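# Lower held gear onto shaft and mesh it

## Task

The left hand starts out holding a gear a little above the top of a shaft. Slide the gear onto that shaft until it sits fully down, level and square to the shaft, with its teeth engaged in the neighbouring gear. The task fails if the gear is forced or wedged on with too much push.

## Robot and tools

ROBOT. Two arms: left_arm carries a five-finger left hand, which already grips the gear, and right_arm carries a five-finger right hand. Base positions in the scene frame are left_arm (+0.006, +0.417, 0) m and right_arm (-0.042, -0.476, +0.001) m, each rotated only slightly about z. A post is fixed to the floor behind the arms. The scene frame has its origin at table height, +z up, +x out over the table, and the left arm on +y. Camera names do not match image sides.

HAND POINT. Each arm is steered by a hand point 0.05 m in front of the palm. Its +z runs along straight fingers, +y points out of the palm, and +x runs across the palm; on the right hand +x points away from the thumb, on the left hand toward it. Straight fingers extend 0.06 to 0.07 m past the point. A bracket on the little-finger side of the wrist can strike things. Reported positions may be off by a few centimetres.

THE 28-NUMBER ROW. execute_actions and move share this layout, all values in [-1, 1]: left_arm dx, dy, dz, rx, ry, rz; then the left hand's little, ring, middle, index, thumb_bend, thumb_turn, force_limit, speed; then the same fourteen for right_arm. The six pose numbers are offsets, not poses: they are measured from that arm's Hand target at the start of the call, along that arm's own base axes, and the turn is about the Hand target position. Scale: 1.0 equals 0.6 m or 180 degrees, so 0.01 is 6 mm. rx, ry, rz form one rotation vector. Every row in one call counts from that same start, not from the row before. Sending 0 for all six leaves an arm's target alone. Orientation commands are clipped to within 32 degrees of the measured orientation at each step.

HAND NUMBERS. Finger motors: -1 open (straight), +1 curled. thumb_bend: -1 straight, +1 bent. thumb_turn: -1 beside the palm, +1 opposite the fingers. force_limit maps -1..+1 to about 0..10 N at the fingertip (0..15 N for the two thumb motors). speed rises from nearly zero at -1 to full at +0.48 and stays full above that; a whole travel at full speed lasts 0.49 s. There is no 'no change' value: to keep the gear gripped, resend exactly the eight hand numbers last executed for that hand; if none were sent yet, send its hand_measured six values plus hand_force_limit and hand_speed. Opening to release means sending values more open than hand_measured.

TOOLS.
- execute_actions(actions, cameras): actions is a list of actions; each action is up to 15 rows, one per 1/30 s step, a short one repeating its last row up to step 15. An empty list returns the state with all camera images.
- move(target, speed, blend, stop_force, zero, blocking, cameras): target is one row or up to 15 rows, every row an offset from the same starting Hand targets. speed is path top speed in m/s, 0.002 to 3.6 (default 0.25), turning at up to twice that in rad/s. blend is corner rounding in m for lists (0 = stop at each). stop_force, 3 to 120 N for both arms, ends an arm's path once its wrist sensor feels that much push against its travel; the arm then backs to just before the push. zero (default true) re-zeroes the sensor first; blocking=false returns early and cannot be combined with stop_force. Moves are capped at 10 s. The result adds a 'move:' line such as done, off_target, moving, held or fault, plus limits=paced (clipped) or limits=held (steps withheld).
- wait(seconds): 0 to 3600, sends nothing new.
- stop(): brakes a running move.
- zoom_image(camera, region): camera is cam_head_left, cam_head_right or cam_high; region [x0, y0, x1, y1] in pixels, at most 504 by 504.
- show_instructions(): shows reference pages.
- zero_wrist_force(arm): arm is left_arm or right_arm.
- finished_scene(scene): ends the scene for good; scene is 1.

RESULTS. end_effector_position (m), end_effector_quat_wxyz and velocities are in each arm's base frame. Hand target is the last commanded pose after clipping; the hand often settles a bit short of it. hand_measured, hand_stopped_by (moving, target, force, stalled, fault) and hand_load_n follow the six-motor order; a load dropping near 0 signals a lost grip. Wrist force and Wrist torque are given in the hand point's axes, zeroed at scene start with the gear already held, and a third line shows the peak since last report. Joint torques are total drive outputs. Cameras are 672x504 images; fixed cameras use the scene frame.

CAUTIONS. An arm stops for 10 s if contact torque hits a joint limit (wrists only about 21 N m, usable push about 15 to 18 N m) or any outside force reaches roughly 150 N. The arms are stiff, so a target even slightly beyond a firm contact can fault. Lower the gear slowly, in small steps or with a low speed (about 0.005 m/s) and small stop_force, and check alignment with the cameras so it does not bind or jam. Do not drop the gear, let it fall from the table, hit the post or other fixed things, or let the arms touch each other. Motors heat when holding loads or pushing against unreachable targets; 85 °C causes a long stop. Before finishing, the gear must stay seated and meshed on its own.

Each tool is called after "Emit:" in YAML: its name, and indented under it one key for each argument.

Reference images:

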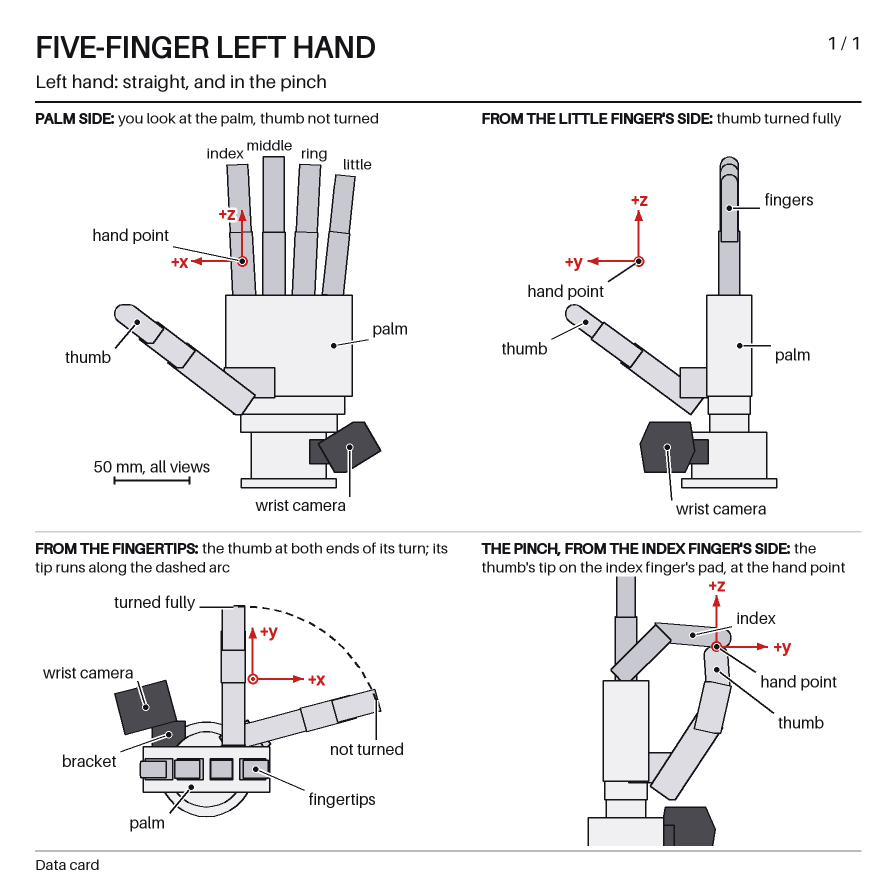

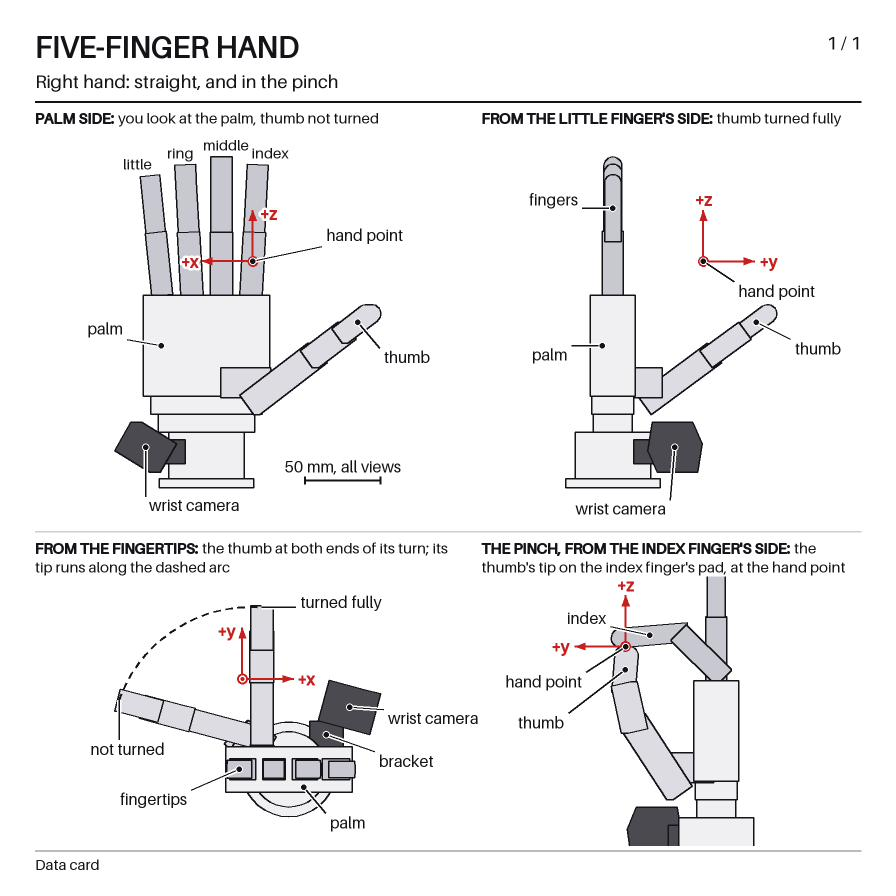

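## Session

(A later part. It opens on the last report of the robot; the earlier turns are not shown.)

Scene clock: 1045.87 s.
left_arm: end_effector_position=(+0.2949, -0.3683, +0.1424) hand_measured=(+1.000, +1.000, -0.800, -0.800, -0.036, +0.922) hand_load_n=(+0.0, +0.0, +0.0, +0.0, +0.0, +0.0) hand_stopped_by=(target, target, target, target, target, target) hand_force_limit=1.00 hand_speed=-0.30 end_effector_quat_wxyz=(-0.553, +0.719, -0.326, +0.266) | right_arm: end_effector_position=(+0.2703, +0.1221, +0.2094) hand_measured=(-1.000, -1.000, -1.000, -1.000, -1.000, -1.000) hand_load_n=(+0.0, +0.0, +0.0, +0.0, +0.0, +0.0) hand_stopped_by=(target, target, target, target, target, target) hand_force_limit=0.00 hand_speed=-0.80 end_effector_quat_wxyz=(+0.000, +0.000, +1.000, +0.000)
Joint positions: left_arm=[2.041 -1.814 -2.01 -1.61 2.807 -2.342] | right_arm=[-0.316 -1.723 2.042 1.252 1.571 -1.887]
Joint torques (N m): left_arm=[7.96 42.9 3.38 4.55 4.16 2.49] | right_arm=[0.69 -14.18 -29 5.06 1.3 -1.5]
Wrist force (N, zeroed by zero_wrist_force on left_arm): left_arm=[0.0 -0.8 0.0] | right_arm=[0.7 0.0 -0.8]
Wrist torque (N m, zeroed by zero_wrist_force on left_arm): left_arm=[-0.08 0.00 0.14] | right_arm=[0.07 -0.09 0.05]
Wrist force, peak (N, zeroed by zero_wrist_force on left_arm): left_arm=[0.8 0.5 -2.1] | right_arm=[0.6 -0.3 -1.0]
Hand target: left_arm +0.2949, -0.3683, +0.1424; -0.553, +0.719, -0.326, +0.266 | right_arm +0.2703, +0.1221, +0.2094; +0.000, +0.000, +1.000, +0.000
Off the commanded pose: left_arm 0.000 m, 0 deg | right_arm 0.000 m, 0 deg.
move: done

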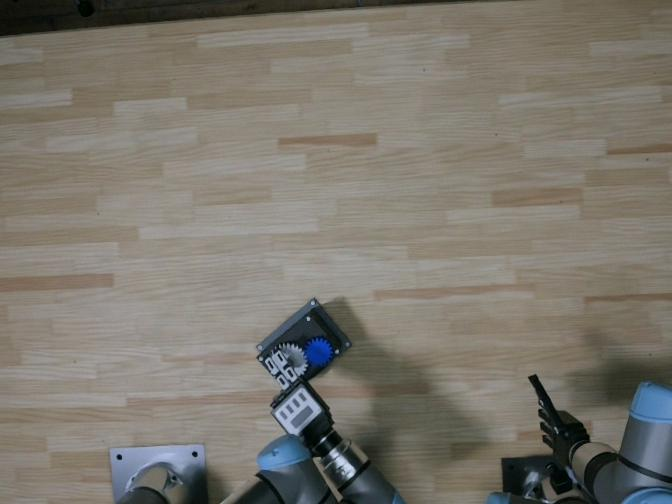

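Emit:
move:
  target:
    - [-0.03,-0.03,0.2,0,0,0,1,1,-0.8,-0.8,-0.034,0.922,1.0,-0.3,0,0,0,0,0,0,-1,-1,-1,-1,-1,-1,0,-0.8]
    - [0.2857,0.424,0.2677,0,0,0.278,1,1,-0.8,-0.8,-0.034,0.922,1.0,-0.3,0,0,0,0,0,0,-1,-1,-1,-1,-1,-1,0,-0.8]
  speed: 0.22
  blend: [0.04,0]
  cameras: ["all"]

Emit:
zoom_image:
  camera: "cam_head_left"
  region: [270, 400, 350, 480]

Emit:
zoom_image:
  camera: "cam_head_right"
  region: [255, 400, 335, 480]

Emit:
zoom_image:
  camera: "cam_high"
  region: [265, 330, 335, 400]

Scene clock: 1069.07 s.
left_arm: end_effector_position=(+0.4663, -0.1140, +0.3030) hand_measured=(+1.000, +1.000, -0.800, -0.800, -0.036, +0.922) hand_load_n=(+0.0, +0.0, +0.0, +0.0, +0.0, +0.0) hand_stopped_by=(target, target, target, target, target, target) hand_force_limit=1.00 hand_speed=-0.30 end_effector_quat_wxyz=(-0.614, +0.790, +0.008, +0.007) | right_arm: end_effector_position=(+0.2703, +0.1221, +0.2094) hand_measured=(-1.000, -1.000, -1.000, -1.000, -1.000, -1.000) hand_load_n=(+0.0, +0.0, +0.0, +0.0, +0.0, +0.0) hand_stopped_by=(target, target, target, target, target, target) hand_force_limit=0.00 hand_speed=-0.80 end_effector_quat_wxyz=(+0.000, +0.000, +1.000, +0.000)
Joint positions: left_arm=[2.718 -1.802 -1.517 -2.408 2.655 -2.661] | right_arm=[-0.316 -1.723 2.042 1.252 1.571 -1.887]
Joint torques (N m): left_arm=[7.36 42.07 15.42 3.41 3.55 2.53] | right_arm=[0.31 -15.47 -30.15 5.16 1.41 -1.34]
Wrist force (N, zeroed by zero_wrist_force on left_arm): left_arm=[0.0 -0.9 0.1] | right_arm=[0.4 -0.2 -0.5]
Wrist torque (N m, zeroed by zero_wrist_force on left_arm): left_arm=[-0.08 0.01 0.12] | right_arm=[0.02 -0.06 0.02]
Wrist force, peak (N, zeroed by zero_wrist_force on left_arm): left_arm=[1.1 -1.2 0.9] | right_arm=[0.3 -0.2 -1.1]
Hand target: left_arm +0.4663, -0.1139, +0.3031; -0.614, +0.790, +0.008, +0.007 | right_arm +0.2703, +0.1221, +0.2094; +0.000, +0.000, +1.000, +0.000
Off the commanded pose: left_arm 0.000 m, 0 deg | right_arm 0.000 m, 0 deg.
move: done

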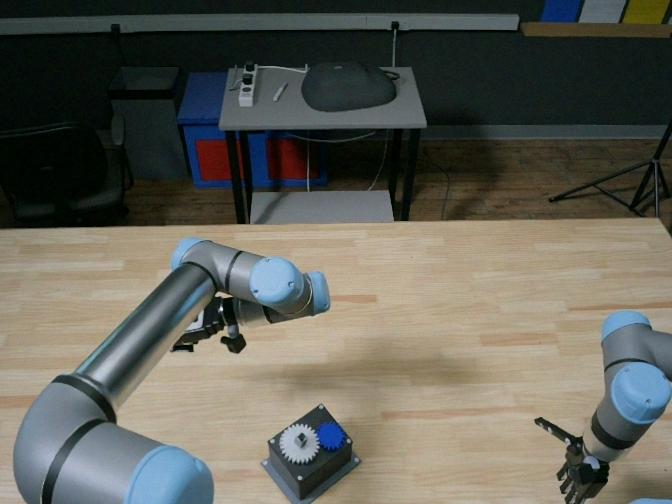

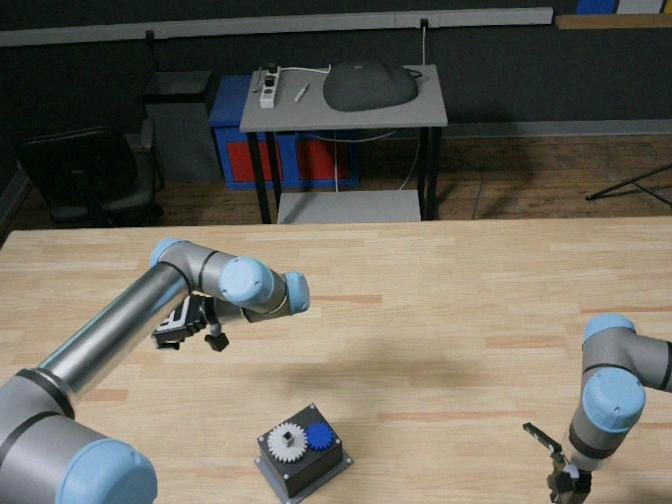

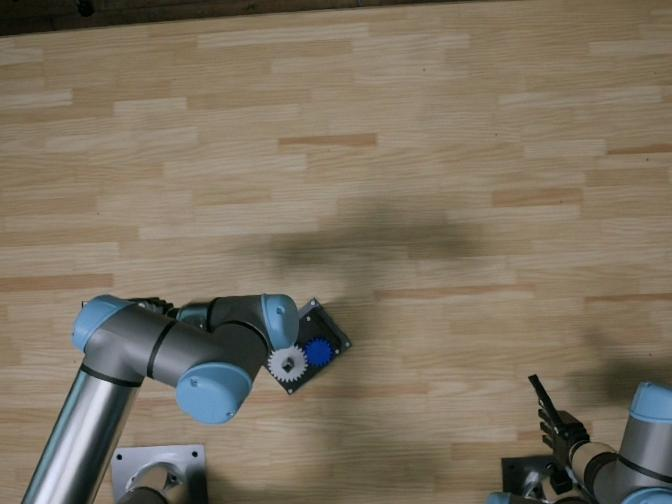

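Scaled by 6.300 from the camera's image (finer frame: 960x720).

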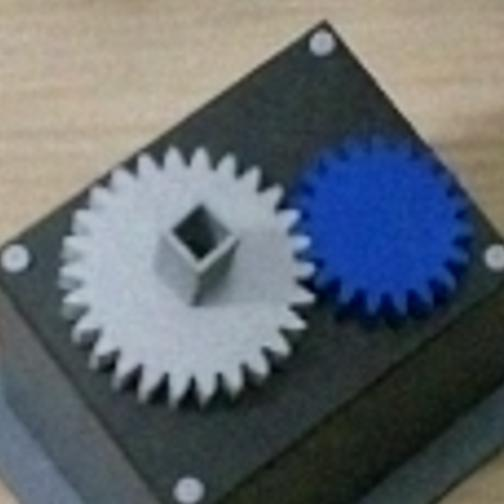

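Scaled by 6.300 from the camera's image (finer frame: 960x720).

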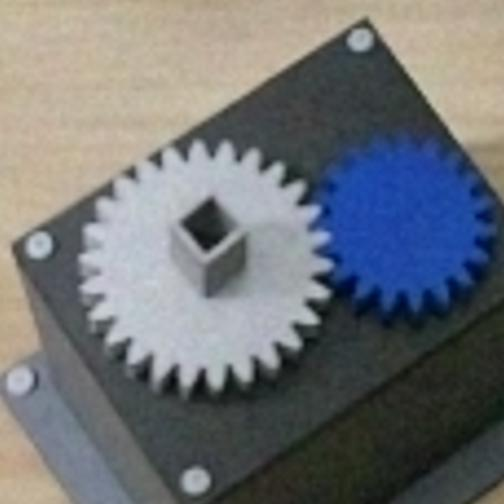

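Scaled by 7.200 from the camera's image (finer frame: 960x720).

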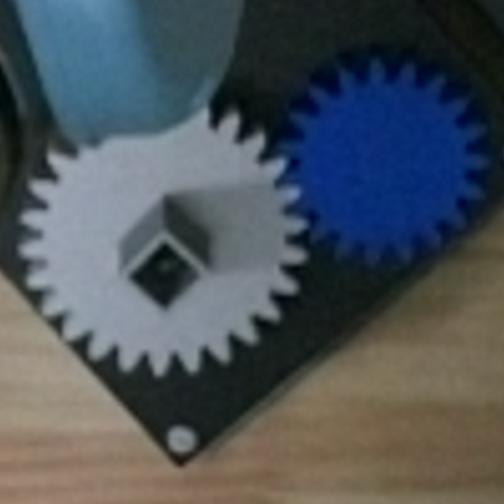

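Emit:
zoom_image:
  camera: "cam_head_left"
  region: [276, 420, 316, 470]

Emit:
zoom_image:
  camera: "cam_head_right"
  region: [264, 420, 304, 470]

Emit:
zoom_image:
  camera: "cam_head_left"
  region: [310, 415, 350, 465]

Emit:
zoom_image:
  camera: "cam_head_right"
  region: [298, 415, 338, 465]

Scaled by 10.080 from the camera's image (finer frame: 960x720).

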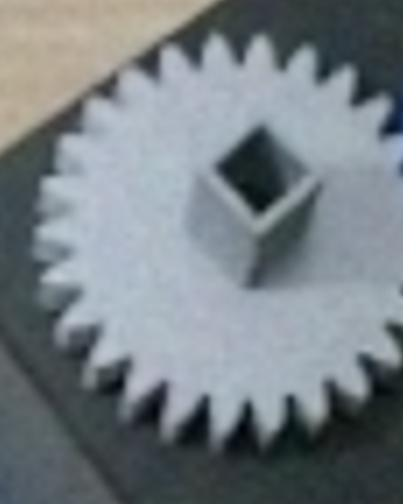

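Scaled by 10.080 from the camera's image (finer frame: 960x720).

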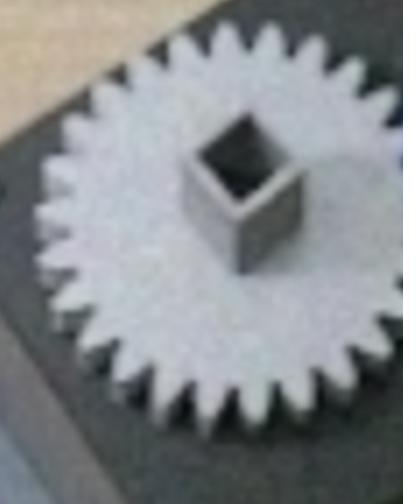

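Scaled by 10.080 from the camera's image (finer frame: 960x720).

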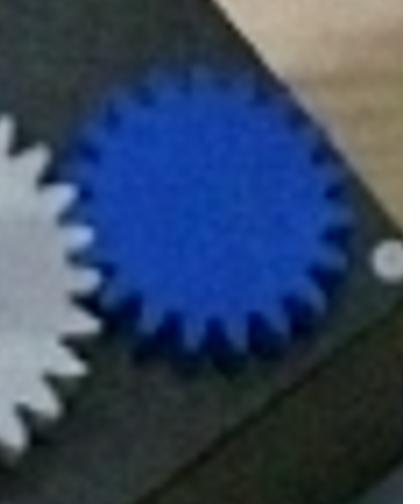

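Scaled by 10.080 from the camera's image (finer frame: 960x720).

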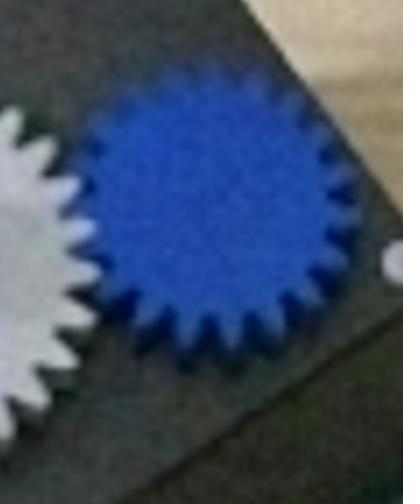

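Emit:
zoom_image:
  camera: "cam_high"
  region: [295, 342, 319, 366]

Emit:
zoom_image:
  camera: "cam_head_right"
  region: [296, 425, 320, 449]

Emit:
zoom_image:
  camera: "cam_head_left"
  region: [306, 425, 330, 449]

Emit:
zoom_image:
  camera: "cam_high"
  region: [276, 350, 300, 374]

Scaled by 21.000 from the camera's image (finer frame: 960x720).

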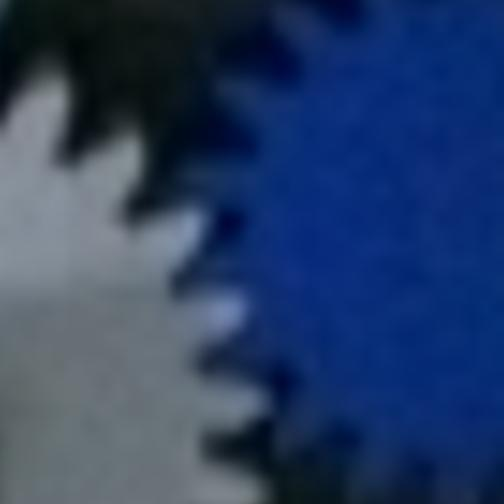

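Scaled by 21.000 from the camera's image (finer frame: 960x720).

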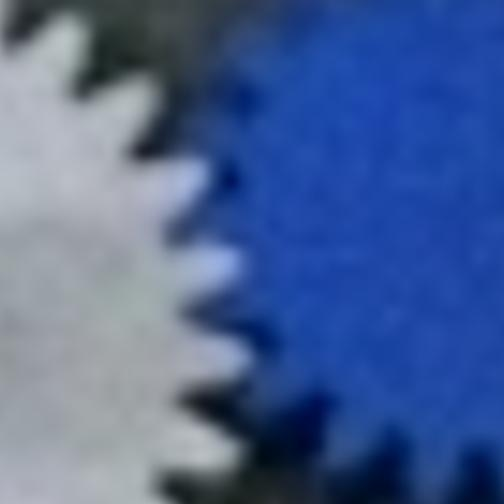

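Scaled by 21.000 from the camera's image (finer frame: 960x720).

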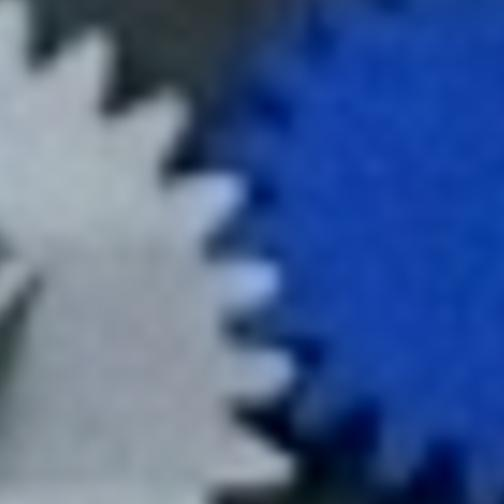

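Scaled by 21.000 from the camera's image (finer frame: 960x720).

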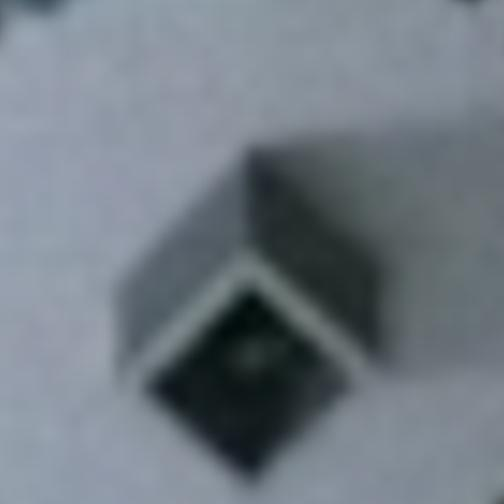

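Emit:
zoom_image:
  camera: "cam_head_left"
  region: [286, 448, 310, 472]

Emit:
zoom_image:
  camera: "cam_head_left"
  region: [322, 436, 346, 460]

Emit:
zoom_image:
  camera: "cam_head_right"
  region: [276, 446, 300, 470]

Emit:
zoom_image:
  camera: "cam_head_right"
  region: [308, 436, 332, 460]

Scaled by 21.000 from the camera's image (finer frame: 960x720).

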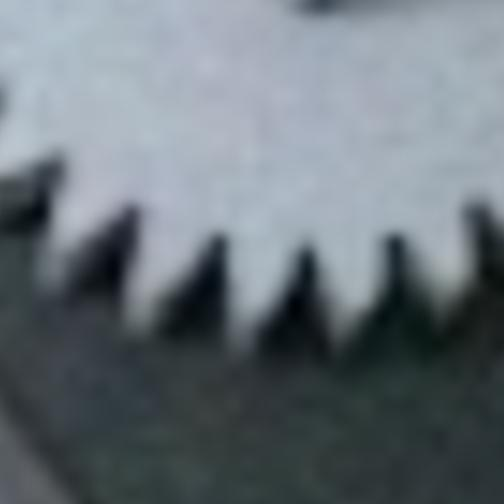

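Scaled by 21.000 from the camera's image (finer frame: 960x720).

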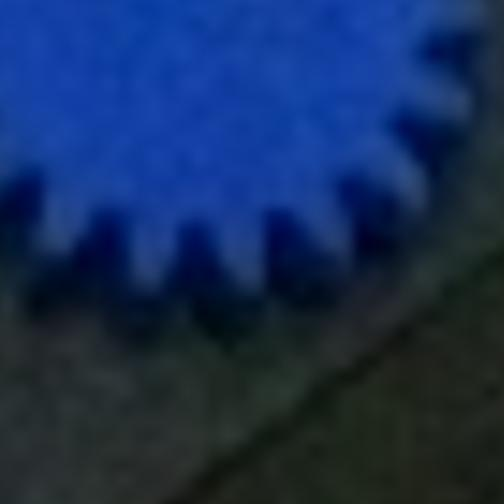

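Scaled by 21.000 from the camera's image (finer frame: 960x720).

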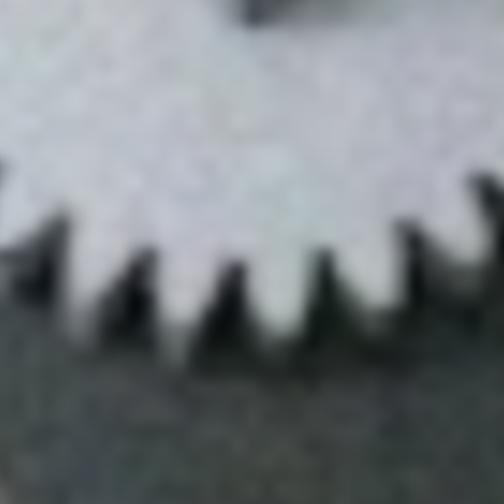

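Scaled by 21.000 from the camera's image (finer frame: 960x720).

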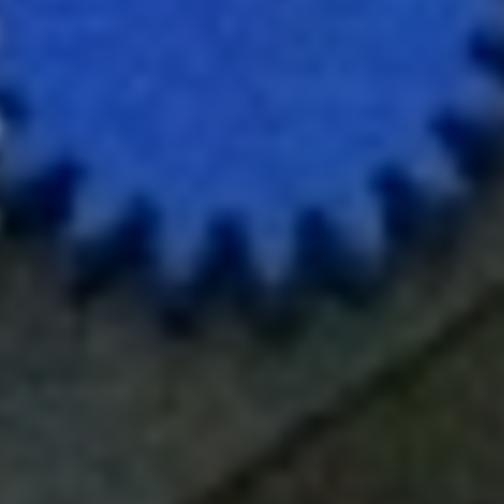

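Emit:
move:
  target:
    - [0,0,0,0,0,0,1,1,1,1,-1,-1,0.0,0,0,0,0,0,0,0,-1,-1,-1,-1,-1,-1,0,-0.8]
    - [-0.213,-0.3623,0,0,0,-0.278,1,1,1,1,-1,-1,0.0,0,0,0,0,0,0,0,-1,-1,-1,-1,-1,-1,0,-0.8]
    - [-0.213,-0.3623,-0.19,0,0,-0.278,1,1,1,1,-1,-1,0.0,0,0,0,0,0,0,0,-1,-1,-1,-1,-1,-1,0,-0.8]
  speed: [0.2,0.2,0.1]
  blend: [0,0.03,0]
  cameras: ["cam_high"]

Emit:
zoom_image:
  camera: "cam_high"
  region: [240, 320, 380, 460]

Scene clock: 1232.20 s.
left_arm: end_effector_position=(+0.3385, -0.3312, +0.1890) hand_measured=(+1.000, +1.000, +1.000, +1.000, -1.000, -1.000) hand_load_n=(+0.0, +0.0, +0.0, +0.0, +0.0, -0.5) hand_stopped_by=(target, target, target, target, target, target) hand_force_limit=0.00 hand_speed=0.00 end_effector_quat_wxyz=(-0.553, +0.719, -0.327, +0.266) | right_arm: end_effector_position=(+0.2703, +0.1221, +0.2094) hand_measured=(-1.000, -1.000, -1.000, -1.000, -1.000, -1.000) hand_load_n=(+0.0, +0.0, +0.0, +0.0, +0.0, +0.0) hand_stopped_by=(target, target, target, target, target, target) hand_force_limit=0.00 hand_speed=-0.80 end_effector_quat_wxyz=(+0.000, +0.000, +1.000, +0.000)
Joint positions: left_arm=[2.162 -1.693 -2.1 -1.312 2.871 -1.998] | right_arm=[-0.316 -1.723 2.042 1.252 1.571 -1.887]
Joint torques (N m): left_arm=[7.19 32.64 28.15 -0.96 0.64 -0.4] | right_arm=[0.85 -15.4 -28.98 5.02 1.32 -1.15]
Wrist force (N, zeroed by zero_wrist_force on left_arm): left_arm=[0.2 -0.8 -0.1] | right_arm=[0.6 -0.2 -1.0]
Wrist torque (N m, zeroed by zero_wrist_force on left_arm): left_arm=[-0.04 -0.02 0.04] | right_arm=[0.06 -0.08 0.03]
Wrist force, peak (N, zeroed by zero_wrist_force on left_arm): left_arm=[0.8 -1.2 1.0] | right_arm=[0.5 -0.2 -1.1]
Hand target: left_arm +0.3385, -0.3313, +0.1891; -0.553, +0.719, -0.326, +0.266 | right_arm +0.2703, +0.1221, +0.2094; +0.000, +0.000, +1.000, +0.000
Off the commanded pose: left_arm 0.000 m, 0 deg | right_arm 0.000 m, 0 deg.
move: done

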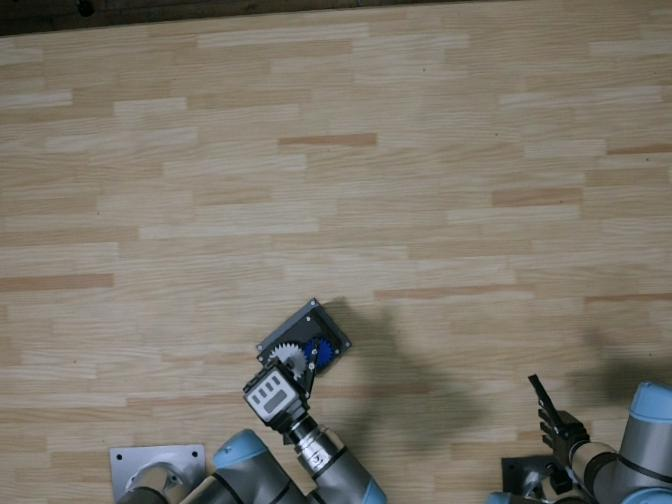

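Scaled by 3.600 from the camera's image (finer frame: 960x720).

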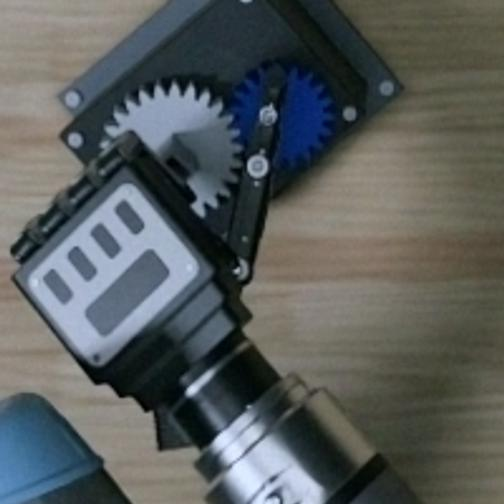

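Emit:
move:
  target: [0,0,-0.055,0,0,0,1,1,1,1,-1,-1,0.0,0,0,0,0,0,0,0,-1,-1,-1,-1,-1,-1,0,-0.8]
  speed: 0.03
  stop_force: 5
  cameras: []

Emit:
move:
  target: [0,0,-0.07,0,0,0,1,1,1,1,-1,-1,0.0,0,0,0,0,0,0,0,-1,-1,-1,-1,-1,-1,0,-0.8]
  speed: 0.008
  stop_force: 4
  cameras: ["cam_high"]

Emit:
zoom_image:
  camera: "cam_high"
  region: [240, 320, 380, 460]

Scene clock: 1251.30 s.
left_arm: end_effector_position=(+0.3385, -0.3313, +0.1561) hand_measured=(+1.000, +1.000, +1.000, +1.000, -1.000, -1.000) hand_load_n=(+0.0, +0.0, +0.0, +0.0, +0.0, +0.0) hand_stopped_by=(target, target, target, target, target, target) hand_force_limit=0.00 hand_speed=0.00 end_effector_quat_wxyz=(-0.553, +0.719, -0.326, +0.266) | right_arm: end_effector_position=(+0.2703, +0.1221, +0.2094) hand_measured=(-1.000, -1.000, -1.000, -1.000, -1.000, -1.000) hand_load_n=(+0.0, +0.0, +0.0, +0.0, +0.0, +0.0) hand_stopped_by=(target, target, target, target, target, target) hand_force_limit=0.00 hand_speed=-0.80 end_effector_quat_wxyz=(+0.000, +0.000, +1.000, +0.000)
Joint positions: left_arm=[2.162 -1.751 -2.139 -1.214 2.871 -1.998] | right_arm=[-0.316 -1.723 2.042 1.252 1.571 -1.887]
Joint torques (N m): left_arm=[7 40.4 26.81 -1.02 2.08 -1.87] | right_arm=[0.77 -14.7 -29.23 4.93 1.34 -1.38]
Wrist force (N, zeroed by zero_wrist_force on left_arm): left_arm=[0.1 -1.0 0.2] | right_arm=[0.3 -0.2 -0.8]
Wrist torque (N m, zeroed by zero_wrist_force on left_arm): left_arm=[-0.09 0.01 0.03] | right_arm=[0.05 -0.03 0.02]
Wrist force, peak (N, zeroed by zero_wrist_force on left_arm): left_arm=[0.2 -1.6 -0.1] | right_arm=[0.7 -0.1 -1.1]
Hand target: left_arm +0.3385, -0.3313, +0.1561; -0.553, +0.719, -0.326, +0.266 | right_arm +0.2703, +0.1221, +0.2094; +0.000, +0.000, +1.000, +0.000
Off the commanded pose: left_arm 0.000 m, 0 deg | right_arm 0.000 m, 0 deg.
move: done

Scene clock: 1254.90 s.
left_arm: end_effector_position=(+0.3385, -0.3313, +0.1363) hand_measured=(+1.000, +1.000, +1.000, +1.000, -1.000, -1.000) hand_load_n=(+0.0, +0.0, -1.5, +0.0, +0.0, +0.0) hand_stopped_by=(target, target, target, target, target, target) hand_force_limit=0.00 hand_speed=0.00 end_effector_quat_wxyz=(-0.553, +0.719, -0.326, +0.266) | right_arm: end_effector_position=(+0.2703, +0.1221, +0.2094) hand_measured=(-1.000, -1.000, -1.000, -1.000, -1.000, -1.000) hand_load_n=(+0.0, +0.0, +0.0, +0.0, +0.0, +0.0) hand_stopped_by=(target, target, target, target, target, target) hand_force_limit=0.00 hand_speed=-0.80 end_effector_quat_wxyz=(+0.000, +0.000, +1.000, +0.000)
Joint positions: left_arm=[2.162 -1.79 -2.159 -1.155 2.871 -1.998] | right_arm=[-0.316 -1.723 2.042 1.252 1.571 -1.887]
Joint torques (N m): left_arm=[4.58 39.9 26.39 -0.84 1.07 -1.17] | right_arm=[0.73 -15.17 -29.6 4.93 1.41 -1.54]
Wrist force (N, zeroed by zero_wrist_force on left_arm): left_arm=[0.0 -3.6 -1.6] | right_arm=[0.5 0.1 -0.9]
Wrist torque (N m, zeroed by zero_wrist_force on left_arm): left_arm=[-0.11 -0.01 0.08] | right_arm=[0.09 -0.06 0.03]
Wrist force, peak (N, zeroed by zero_wrist_force on left_arm): left_arm=[-1.2 -10.4 -1.6] | right_arm=[0.7 -0.2 -1.1]
Hand target: left_arm +0.3385, -0.3313, +0.1363; -0.553, +0.719, -0.326, +0.266 (not the last commanded pose) | right_arm +0.2703, +0.1221, +0.2094; +0.000, +0.000, +1.000, +0.000
Off the commanded pose: left_arm 0.022 m, 0 deg | right_arm 0.000 m, 0 deg.
move: contact (left_arm)

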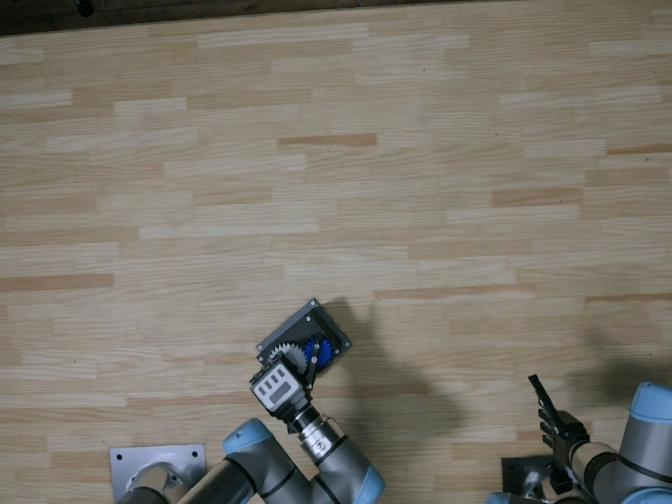

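Scaled by 3.600 from the camera's image (finer frame: 960x720).

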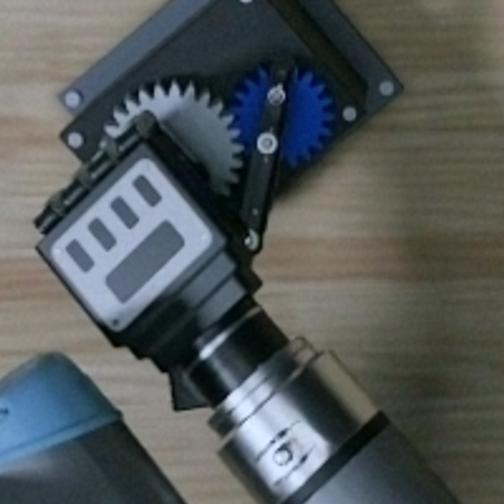

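Emit:
move:
  target: [0,0,-0.02,0,0,0,1,1,1,1,-1,-1,0.0,0,0,0,0,0,0,0,-1,-1,-1,-1,-1,-1,0,-0.8]
  speed: 0.004
  stop_force: 10
  cameras: []

Scene clock: 1260.77 s.
left_arm: end_effector_position=(+0.3386, -0.3314, +0.1358) hand_measured=(+1.000, +1.000, +1.000, +1.000, -1.000, -1.000) hand_load_n=(+0.0, +0.0, -3.5, -1.0, +0.0, +0.0) hand_stopped_by=(target, target, target, target, target, target) hand_force_limit=0.00 hand_speed=0.00 end_effector_quat_wxyz=(-0.553, +0.719, -0.326, +0.266) | right_arm: end_effector_position=(+0.2703, +0.1221, +0.2094) hand_measured=(-1.000, -1.000, -1.000, -1.000, -1.000, -1.000) hand_load_n=(+0.0, +0.0, +0.0, +0.0, +0.0, +0.0) hand_stopped_by=(target, target, target, target, target, target) hand_force_limit=0.00 hand_speed=-0.80 end_effector_quat_wxyz=(+0.000, +0.000, +1.000, +0.000)
Joint positions: left_arm=[2.162 -1.792 -2.159 -1.153 2.871 -1.999] | right_arm=[-0.316 -1.723 2.042 1.252 1.571 -1.887]
Joint torques (N m): left_arm=[4.42 36.55 24.41 -1.25 1.21 -1.23] | right_arm=[0.24 -15.4 -28.34 4.92 1.07 -1.32]
Wrist force (N, zeroed by zero_wrist_force on left_arm): left_arm=[-1.8 -9.0 -4.2] | right_arm=[0.4 0.0 -0.8]
Wrist torque (N m, zeroed by zero_wrist_force on left_arm): left_arm=[-0.32 0.01 0.15] | right_arm=[0.07 -0.04 0.03]
Wrist force, peak (N, zeroed by zero_wrist_force on left_arm): left_arm=[-3.2 -13.8 -4.9] | right_arm=[0.8 -0.3 -0.9]
Hand target: left_arm +0.3386, -0.3314, +0.1358; -0.553, +0.719, -0.326, +0.266 (not the last commanded pose) | right_arm +0.2703, +0.1221, +0.2094; +0.000, +0.000, +1.000, +0.000
Off the commanded pose: left_arm 0.011 m, 0 deg | right_arm 0.000 m, 0 deg.
move: contact (left_arm)

Emit:
move:
  target:
    - [0,0,0.09,0,0,0,1,1,1,1,-1,-1,0.0,0,0,0,0,0,0,0,-1,-1,-1,-1,-1,-1,0,-0.8]
    - [-0.0728,-0.0615,0.09,0,0,0,1,1,-0.8,-0.8,-0.2,0.922,1.0,-0.2,0,0,0,0,0,0,-1,-1,-1,-1,-1,-1,0,-0.8]
    - [-0.0728,-0.0615,0.011,0,0,0,1,1,-0.8,-0.8,-0.2,0.922,1.0,-0.2,0,0,0,0,0,0,-1,-1,-1,-1,-1,-1,0,-0.8]
  speed: [0.1,0.15,0.1]
  cameras: ["all"]

Emit:
zoom_image:
  camera: "cam_high"
  region: [260, 335, 340, 415]

Scene clock: 1334.43 s.
left_arm: end_effector_position=(+0.2949, -0.3683, +0.1423) hand_measured=(+1.000, +1.000, -0.800, -0.800, -0.200, +0.922) hand_load_n=(+0.0, +0.0, +0.0, +0.0, +0.0, +0.0) hand_stopped_by=(target, target, target, target, target, target) hand_force_limit=1.00 hand_speed=-0.20 end_effector_quat_wxyz=(-0.553, +0.719, -0.326, +0.266) | right_arm: end_effector_position=(+0.2703, +0.1221, +0.2094) hand_measured=(-1.000, -1.000, -1.000, -1.000, -1.000, -1.000) hand_load_n=(+0.0, +0.0, +0.0, +0.0, +0.0, +0.5) hand_stopped_by=(target, target, target, target, target, target) hand_force_limit=0.00 hand_speed=-0.80 end_effector_quat_wxyz=(+0.000, +0.000, +1.000, +0.000)
Joint positions: left_arm=[2.041 -1.814 -2.01 -1.609 2.807 -2.343] | right_arm=[-0.316 -1.723 2.042 1.252 1.571 -1.887]
Joint torques (N m): left_arm=[5.93 34.53 27.25 -0.57 1.31 -1.74] | right_arm=[1.01 -14.64 -28.26 5.12 1.33 -1.47]
Wrist force (N, zeroed by zero_wrist_force on left_arm): left_arm=[0.1 -0.7 -0.3] | right_arm=[0.5 0.1 -1.0]
Wrist torque (N m, zeroed by zero_wrist_force on left_arm): left_arm=[-0.02 -0.02 0.14] | right_arm=[0.10 -0.06 0.04]
Wrist force, peak (N, zeroed by zero_wrist_force on left_arm): left_arm=[-1.9 -9.3 -4.2] | right_arm=[0.8 -0.4 -1.1]
Hand target: left_arm +0.2949, -0.3683, +0.1424; -0.553, +0.719, -0.326, +0.266 | right_arm +0.2703, +0.1221, +0.2094; +0.000, +0.000, +1.000, +0.000
Off the commanded pose: left_arm 0.000 m, 0 deg | right_arm 0.000 m, 0 deg.
move: done

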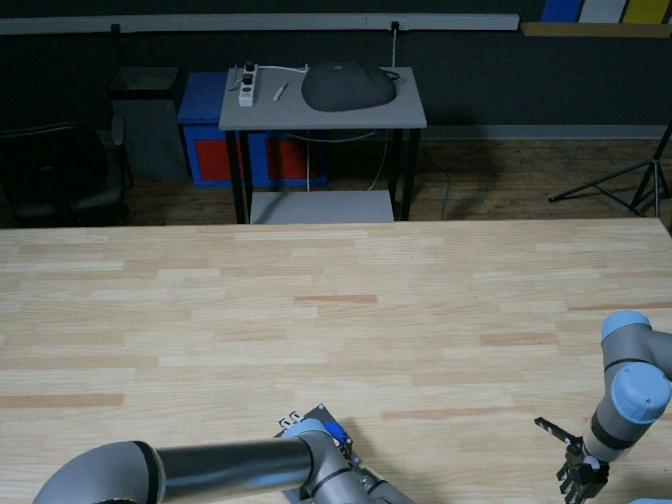

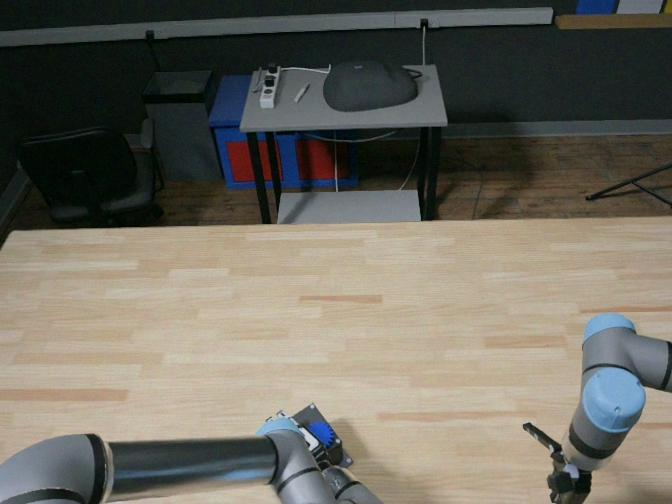

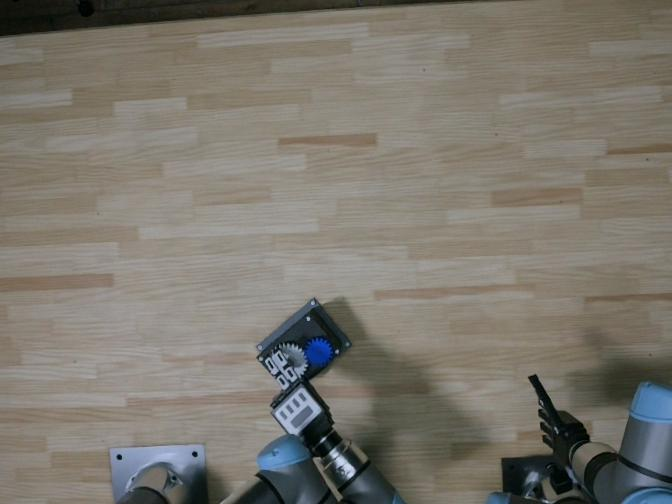

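Scaled by 6.300 from the camera's image (finer frame: 960x720).

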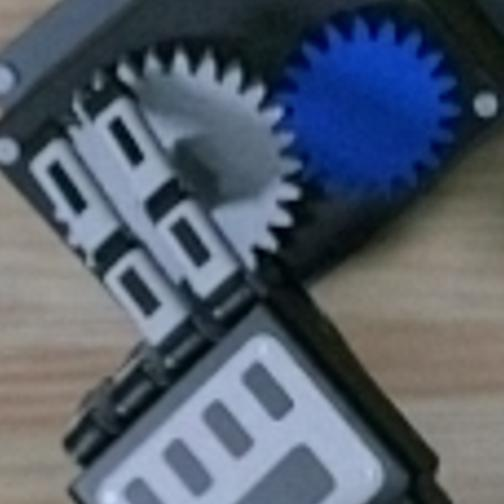

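Emit:
move:
  target: [0.03,0.0255,0,0,0,0,1,1,-0.8,-0.8,-0.2,0.922,1.0,-0.2,0,0,0,0,0,0,-1,-1,-1,-1,-1,-1,0,-0.8]
  speed: 0.04
  stop_force: 5
  cameras: []

Emit:
move:
  target: [0,0,0,0,0,0,1,1,-0.15,-0.15,-0.06,0.922,1.0,-0.5,0,0,0,0,0,0,-1,-1,-1,-1,-1,-1,0,-0.8]
  cameras: []

Emit:
move:
  target: [0,0,0,0,0,0,1,1,0.03,0.03,0.03,0.922,1.0,-0.94,0,0,0,0,0,0,-1,-1,-1,-1,-1,-1,0,-0.8]
  cameras: ["cam_high"]

Scene clock: 1352.23 s.
left_arm: end_effector_position=(+0.3129, -0.3530, +0.1424) hand_measured=(+1.000, +1.000, -0.800, -0.800, -0.200, +0.922) hand_load_n=(+0.0, +0.0, +0.0, +0.0, +0.0, +0.0) hand_stopped_by=(target, target, target, target, target, target) hand_force_limit=1.00 hand_speed=-0.20 end_effector_quat_wxyz=(-0.553, +0.719, -0.326, +0.266) | right_arm: end_effector_position=(+0.2703, +0.1221, +0.2094) hand_measured=(-1.000, -1.000, -1.000, -1.000, -1.000, -1.000) hand_load_n=(+0.0, +0.0, +0.0, +0.0, +0.0, +0.0) hand_stopped_by=(target, target, target, target, target, target) hand_force_limit=0.00 hand_speed=-0.80 end_effector_quat_wxyz=(+0.000, +0.000, +1.000, +0.000)
Joint positions: left_arm=[2.09 -1.792 -2.069 -1.456 2.837 -2.221] | right_arm=[-0.316 -1.723 2.042 1.252 1.571 -1.887]
Joint torques (N m): left_arm=[-8.92 16.68 26.7 -1.27 -1.59 -2.03] | right_arm=[0.02 -15.69 -28.97 4.98 1.25 -1.37]
Wrist force (N, zeroed by zero_wrist_force on left_arm): left_arm=[0.1 -0.5 0.1] | right_arm=[0.8 0.0 -0.6]
Wrist torque (N m, zeroed by zero_wrist_force on left_arm): left_arm=[-0.01 0.00 0.03] | right_arm=[0.06 -0.11 0.05]
Wrist force, peak (N, zeroed by zero_wrist_force on left_arm): left_arm=[-0.1 -1.0 0.3] | right_arm=[0.4 -0.4 -1.2]
Hand target: left_arm +0.3129, -0.3530, +0.1424; -0.553, +0.719, -0.326, +0.266 | right_arm +0.2703, +0.1221, +0.2094; +0.000, +0.000, +1.000, +0.000
Off the commanded pose: left_arm 0.000 m, 0 deg | right_arm 0.000 m, 0 deg.
move: done

Scene clock: 1353.00 s.
left_arm: end_effector_position=(+0.3129, -0.3530, +0.1424) hand_measured=(+1.000, +1.000, -0.150, -0.150, -0.060, +0.922) hand_load_n=(+0.0, +0.0, +0.0, +0.0, +0.0, +0.0) hand_stopped_by=(target, target, target, target, target, target) hand_force_limit=1.00 hand_speed=-0.50 end_effector_quat_wxyz=(-0.553, +0.719, -0.326, +0.266) | right_arm: end_effector_position=(+0.2703, +0.1221, +0.2094) hand_measured=(-1.000, -1.000, -1.000, -1.000, -1.000, -1.000) hand_load_n=(+0.0, +0.0, +0.0, +0.0, -0.5, +0.0) hand_stopped_by=(target, target, target, target, target, target) hand_force_limit=0.00 hand_speed=-0.80 end_effector_quat_wxyz=(+0.000, +0.000, +1.000, +0.000)
Joint positions: left_arm=[2.09 -1.792 -2.069 -1.456 2.837 -2.221] | right_arm=[-0.316 -1.723 2.042 1.252 1.571 -1.887]
Joint torques (N m): left_arm=[-7.52 17.03 26.32 -1.17 -1.27 -2.08] | right_arm=[1.03 -14.93 -29.91 5.1 1.46 -1.48]
Wrist force (N, zeroed by zero_wrist_force on left_arm): left_arm=[0.1 -0.2 0.1] | right_arm=[0.3 -0.3 -1.0]
Wrist torque (N m, zeroed by zero_wrist_force on left_arm): left_arm=[0.02 0.00 0.03] | right_arm=[0.03 -0.04 0.02]
Wrist force, peak (N, zeroed by zero_wrist_force on left_arm): left_arm=[0.4 -0.6 -0.1] | right_arm=[0.7 0.0 -1.0]
Hand target: left_arm +0.3129, -0.3530, +0.1424; -0.553, +0.719, -0.326, +0.266 | right_arm +0.2703, +0.1221, +0.2094; +0.000, +0.000, +1.000, +0.000
Off the commanded pose: left_arm 0.000 m, 0 deg | right_arm 0.000 m, 0 deg.
move: done

Scene clock: 1354.10 s.
left_arm: end_effector_position=(+0.3129, -0.3530, +0.1424) hand_measured=(+1.000, +1.000, -0.036, -0.036, +0.008, +0.922) hand_load_n=(+0.0, +0.0, +11.5, +10.0, +14.0, +1.0) hand_stopped_by=(target, target, force, force, force, target) hand_force_limit=1.00 hand_speed=-0.94 end_effector_quat_wxyz=(-0.553, +0.719, -0.326, +0.266) | right_arm: end_effector_position=(+0.2703, +0.1221, +0.2094) hand_measured=(-1.000, -1.000, -1.000, -1.000, -1.000, -1.000) hand_load_n=(+0.0, +0.0, +0.0, +0.0, +0.0, +0.0) hand_stopped_by=(target, target, target, target, target, target) hand_force_limit=0.00 hand_speed=-0.80 end_effector_quat_wxyz=(+0.000, +0.000, +1.000, +0.000)
Joint positions: left_arm=[2.09 -1.792 -2.069 -1.456 2.837 -2.221] | right_arm=[-0.316 -1.723 2.042 1.252 1.571 -1.887]
Joint torques (N m): left_arm=[-4.19 19.77 27.15 -0.83 -0.28 -1.89] | right_arm=[1.42 -15.32 -29.34 5.24 1.3 -1.43]
Wrist force (N, zeroed by zero_wrist_force on left_arm): left_arm=[0.5 -1.4 7.1] | right_arm=[0.4 -0.1 -0.8]
Wrist torque (N m, zeroed by zero_wrist_force on left_arm): left_arm=[0.03 0.10 0.06] | right_arm=[0.06 -0.06 0.03]
Wrist force, peak (N, zeroed by zero_wrist_force on left_arm): left_arm=[-0.9 -4.4 6.0] | right_arm=[0.7 0.2 -1.1]
Hand target: left_arm +0.3129, -0.3530, +0.1424; -0.553, +0.719, -0.326, +0.266 | right_arm +0.2703, +0.1221, +0.2094; +0.000, +0.000, +1.000, +0.000
Off the commanded pose: left_arm 0.000 m, 0 deg | right_arm 0.000 m, 0 deg.
move: done

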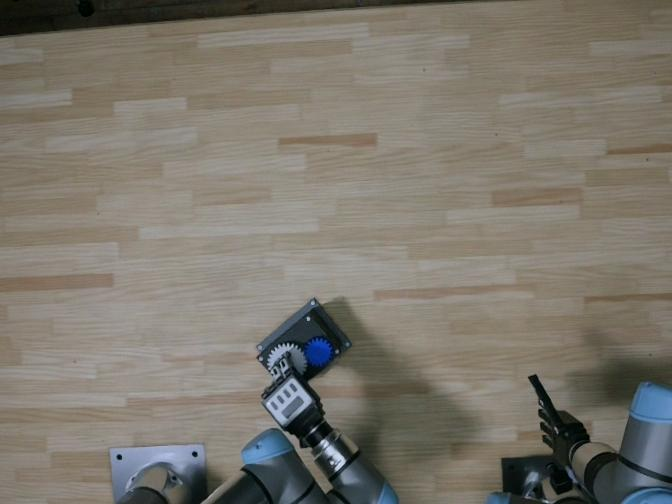

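Emit:
move:
  target:
    - [0.001,0.0009,0,0,0,0,1,1,0.03,0.03,0.03,0.922,1.0,-0.94,0,0,0,0,0,0,-1,-1,-1,-1,-1,-1,0,-0.8]
    - [0.001,0.0009,0.005,0,0,0,1,1,0.03,0.03,0.03,0.922,1.0,-0.94,0,0,0,0,0,0,-1,-1,-1,-1,-1,-1,0,-0.8]
  speed: 0.02
  cameras: ["cam_high"]

Emit:
zoom_image:
  camera: "cam_high"
  region: [275, 335, 335, 395]

Emit:
move:
  target: [0.0008,-0.0008,0,0,0,0.033,1,1,0.03,0.03,0.03,0.922,1.0,-0.94,0,0,0,0,0,0,-1,-1,-1,-1,-1,-1,0,-0.8]
  speed: 0.03
  cameras: ["cam_high"]

Emit:
zoom_image:
  camera: "cam_high"
  region: [275, 335, 335, 395]

Scene clock: 1367.13 s.
left_arm: end_effector_position=(+0.3135, -0.3524, +0.1455) hand_measured=(+1.000, +1.000, -0.036, -0.036, +0.006, +0.922) hand_load_n=(+0.0, +0.0, +8.5, +8.5, +13.5, +2.0) hand_stopped_by=(target, target, force, force, force, target) hand_force_limit=1.00 hand_speed=-0.94 end_effector_quat_wxyz=(-0.553, +0.719, -0.326, +0.266) | right_arm: end_effector_position=(+0.2703, +0.1221, +0.2094) hand_measured=(-1.000, -1.000, -1.000, -1.000, -1.000, -1.000) hand_load_n=(+0.0, +0.0, +0.0, -0.5, +0.0, +0.0) hand_stopped_by=(target, target, target, target, target, target) hand_force_limit=0.00 hand_speed=-0.80 end_effector_quat_wxyz=(+0.000, +0.000, +1.000, +0.000)
Joint positions: left_arm=[2.092 -1.786 -2.068 -1.459 2.838 -2.216] | right_arm=[-0.316 -1.723 2.042 1.252 1.571 -1.887]
Joint torques (N m): left_arm=[-0.77 19.28 20.5 4.15 3.81 -1.87] | right_arm=[0.3 -14.45 -29.44 5.08 1.01 -1.55]
Wrist force (N, zeroed by zero_wrist_force on left_arm): left_arm=[3.7 9.4 -3.2] | right_arm=[0.5 -0.3 -0.9]
Wrist torque (N m, zeroed by zero_wrist_force on left_arm): left_arm=[0.18 -0.06 -0.09] | right_arm=[0.03 -0.06 0.02]
Wrist force, peak (N, zeroed by zero_wrist_force on left_arm): left_arm=[1.2 12.2 -5.6] | right_arm=[0.6 -0.3 -1.3]
Hand target: left_arm +0.3135, -0.3525, +0.1454; -0.553, +0.719, -0.326, +0.266 | right_arm +0.2703, +0.1221, +0.2094; +0.000, +0.000, +1.000, +0.000
Off the commanded pose: left_arm 0.000 m, 0 deg | right_arm 0.000 m, 0 deg.
move: done

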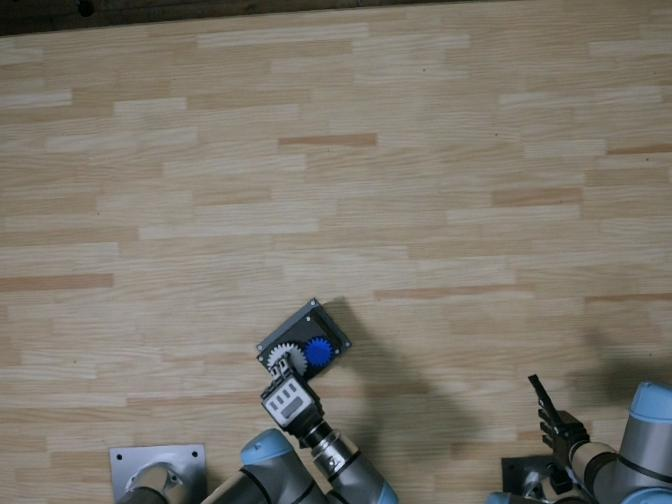

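Scaled by 8.400 from the camera's image (finer frame: 960x720).

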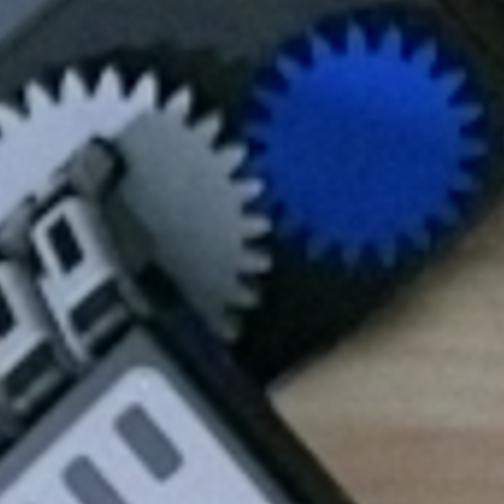

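Scene clock: 1369.20 s.
left_arm: end_effector_position=(+0.3141, -0.3530, +0.1453) hand_measured=(+1.000, +1.000, -0.036, -0.036, +0.006, +0.922) hand_load_n=(+0.0, +0.0, +10.5, +10.0, +12.5, +1.0) hand_stopped_by=(target, target, force, force, force, target) hand_force_limit=1.00 hand_speed=-0.94 end_effector_quat_wxyz=(-0.566, +0.735, -0.288, +0.237) | right_arm: end_effector_position=(+0.2703, +0.1221, +0.2094) hand_measured=(-1.000, -1.000, -1.000, -1.000, -1.000, -1.000) hand_load_n=(+0.0, +0.0, +0.0, +0.0, +0.0, +0.0) hand_stopped_by=(target, target, target, target, target, target) hand_force_limit=0.00 hand_speed=-0.80 end_effector_quat_wxyz=(+0.000, +0.000, +1.000, +0.000)
Joint positions: left_arm=[2.096 -1.837 -1.948 -1.745 2.772 -2.445] | right_arm=[-0.316 -1.723 2.042 1.252 1.571 -1.887]
Joint torques (N m): left_arm=[-3.53 42.77 3.75 4.61 1.96 2.3] | right_arm=[0.89 -15.97 -28.83 5.27 1.28 -1.38]
Wrist force (N, zeroed by zero_wrist_force on left_arm): left_arm=[0.3 -4.7 4.3] | right_arm=[0.3 0.0 -0.9]
Wrist torque (N m, zeroed by zero_wrist_force on left_arm): left_arm=[-0.14 0.14 0.18] | right_arm=[0.07 -0.03 0.02]
Wrist force, peak (N, zeroed by zero_wrist_force on left_arm): left_arm=[4.3 9.9 -3.0] | right_arm=[0.5 -0.1 -1.2]
Hand target: left_arm +0.3140, -0.3530, +0.1454; -0.566, +0.735, -0.288, +0.237 | right_arm +0.2703, +0.1221, +0.2094; +0.000, +0.000, +1.000, +0.000
Off the commanded pose: left_arm 0.000 m, 0 deg | right_arm 0.000 m, 0 deg.
move: done

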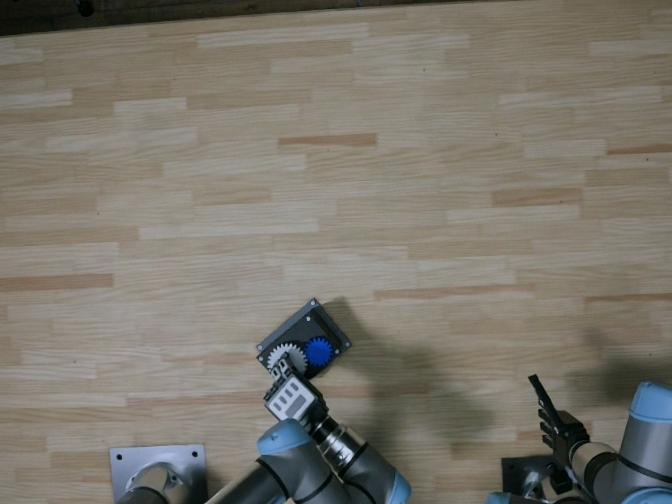

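Scaled by 8.400 from the camera's image (finer frame: 960x720).

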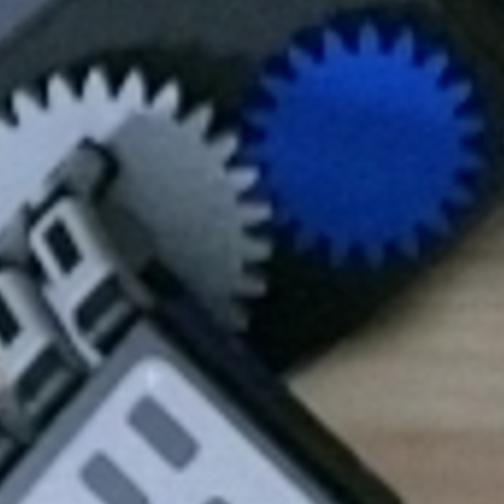

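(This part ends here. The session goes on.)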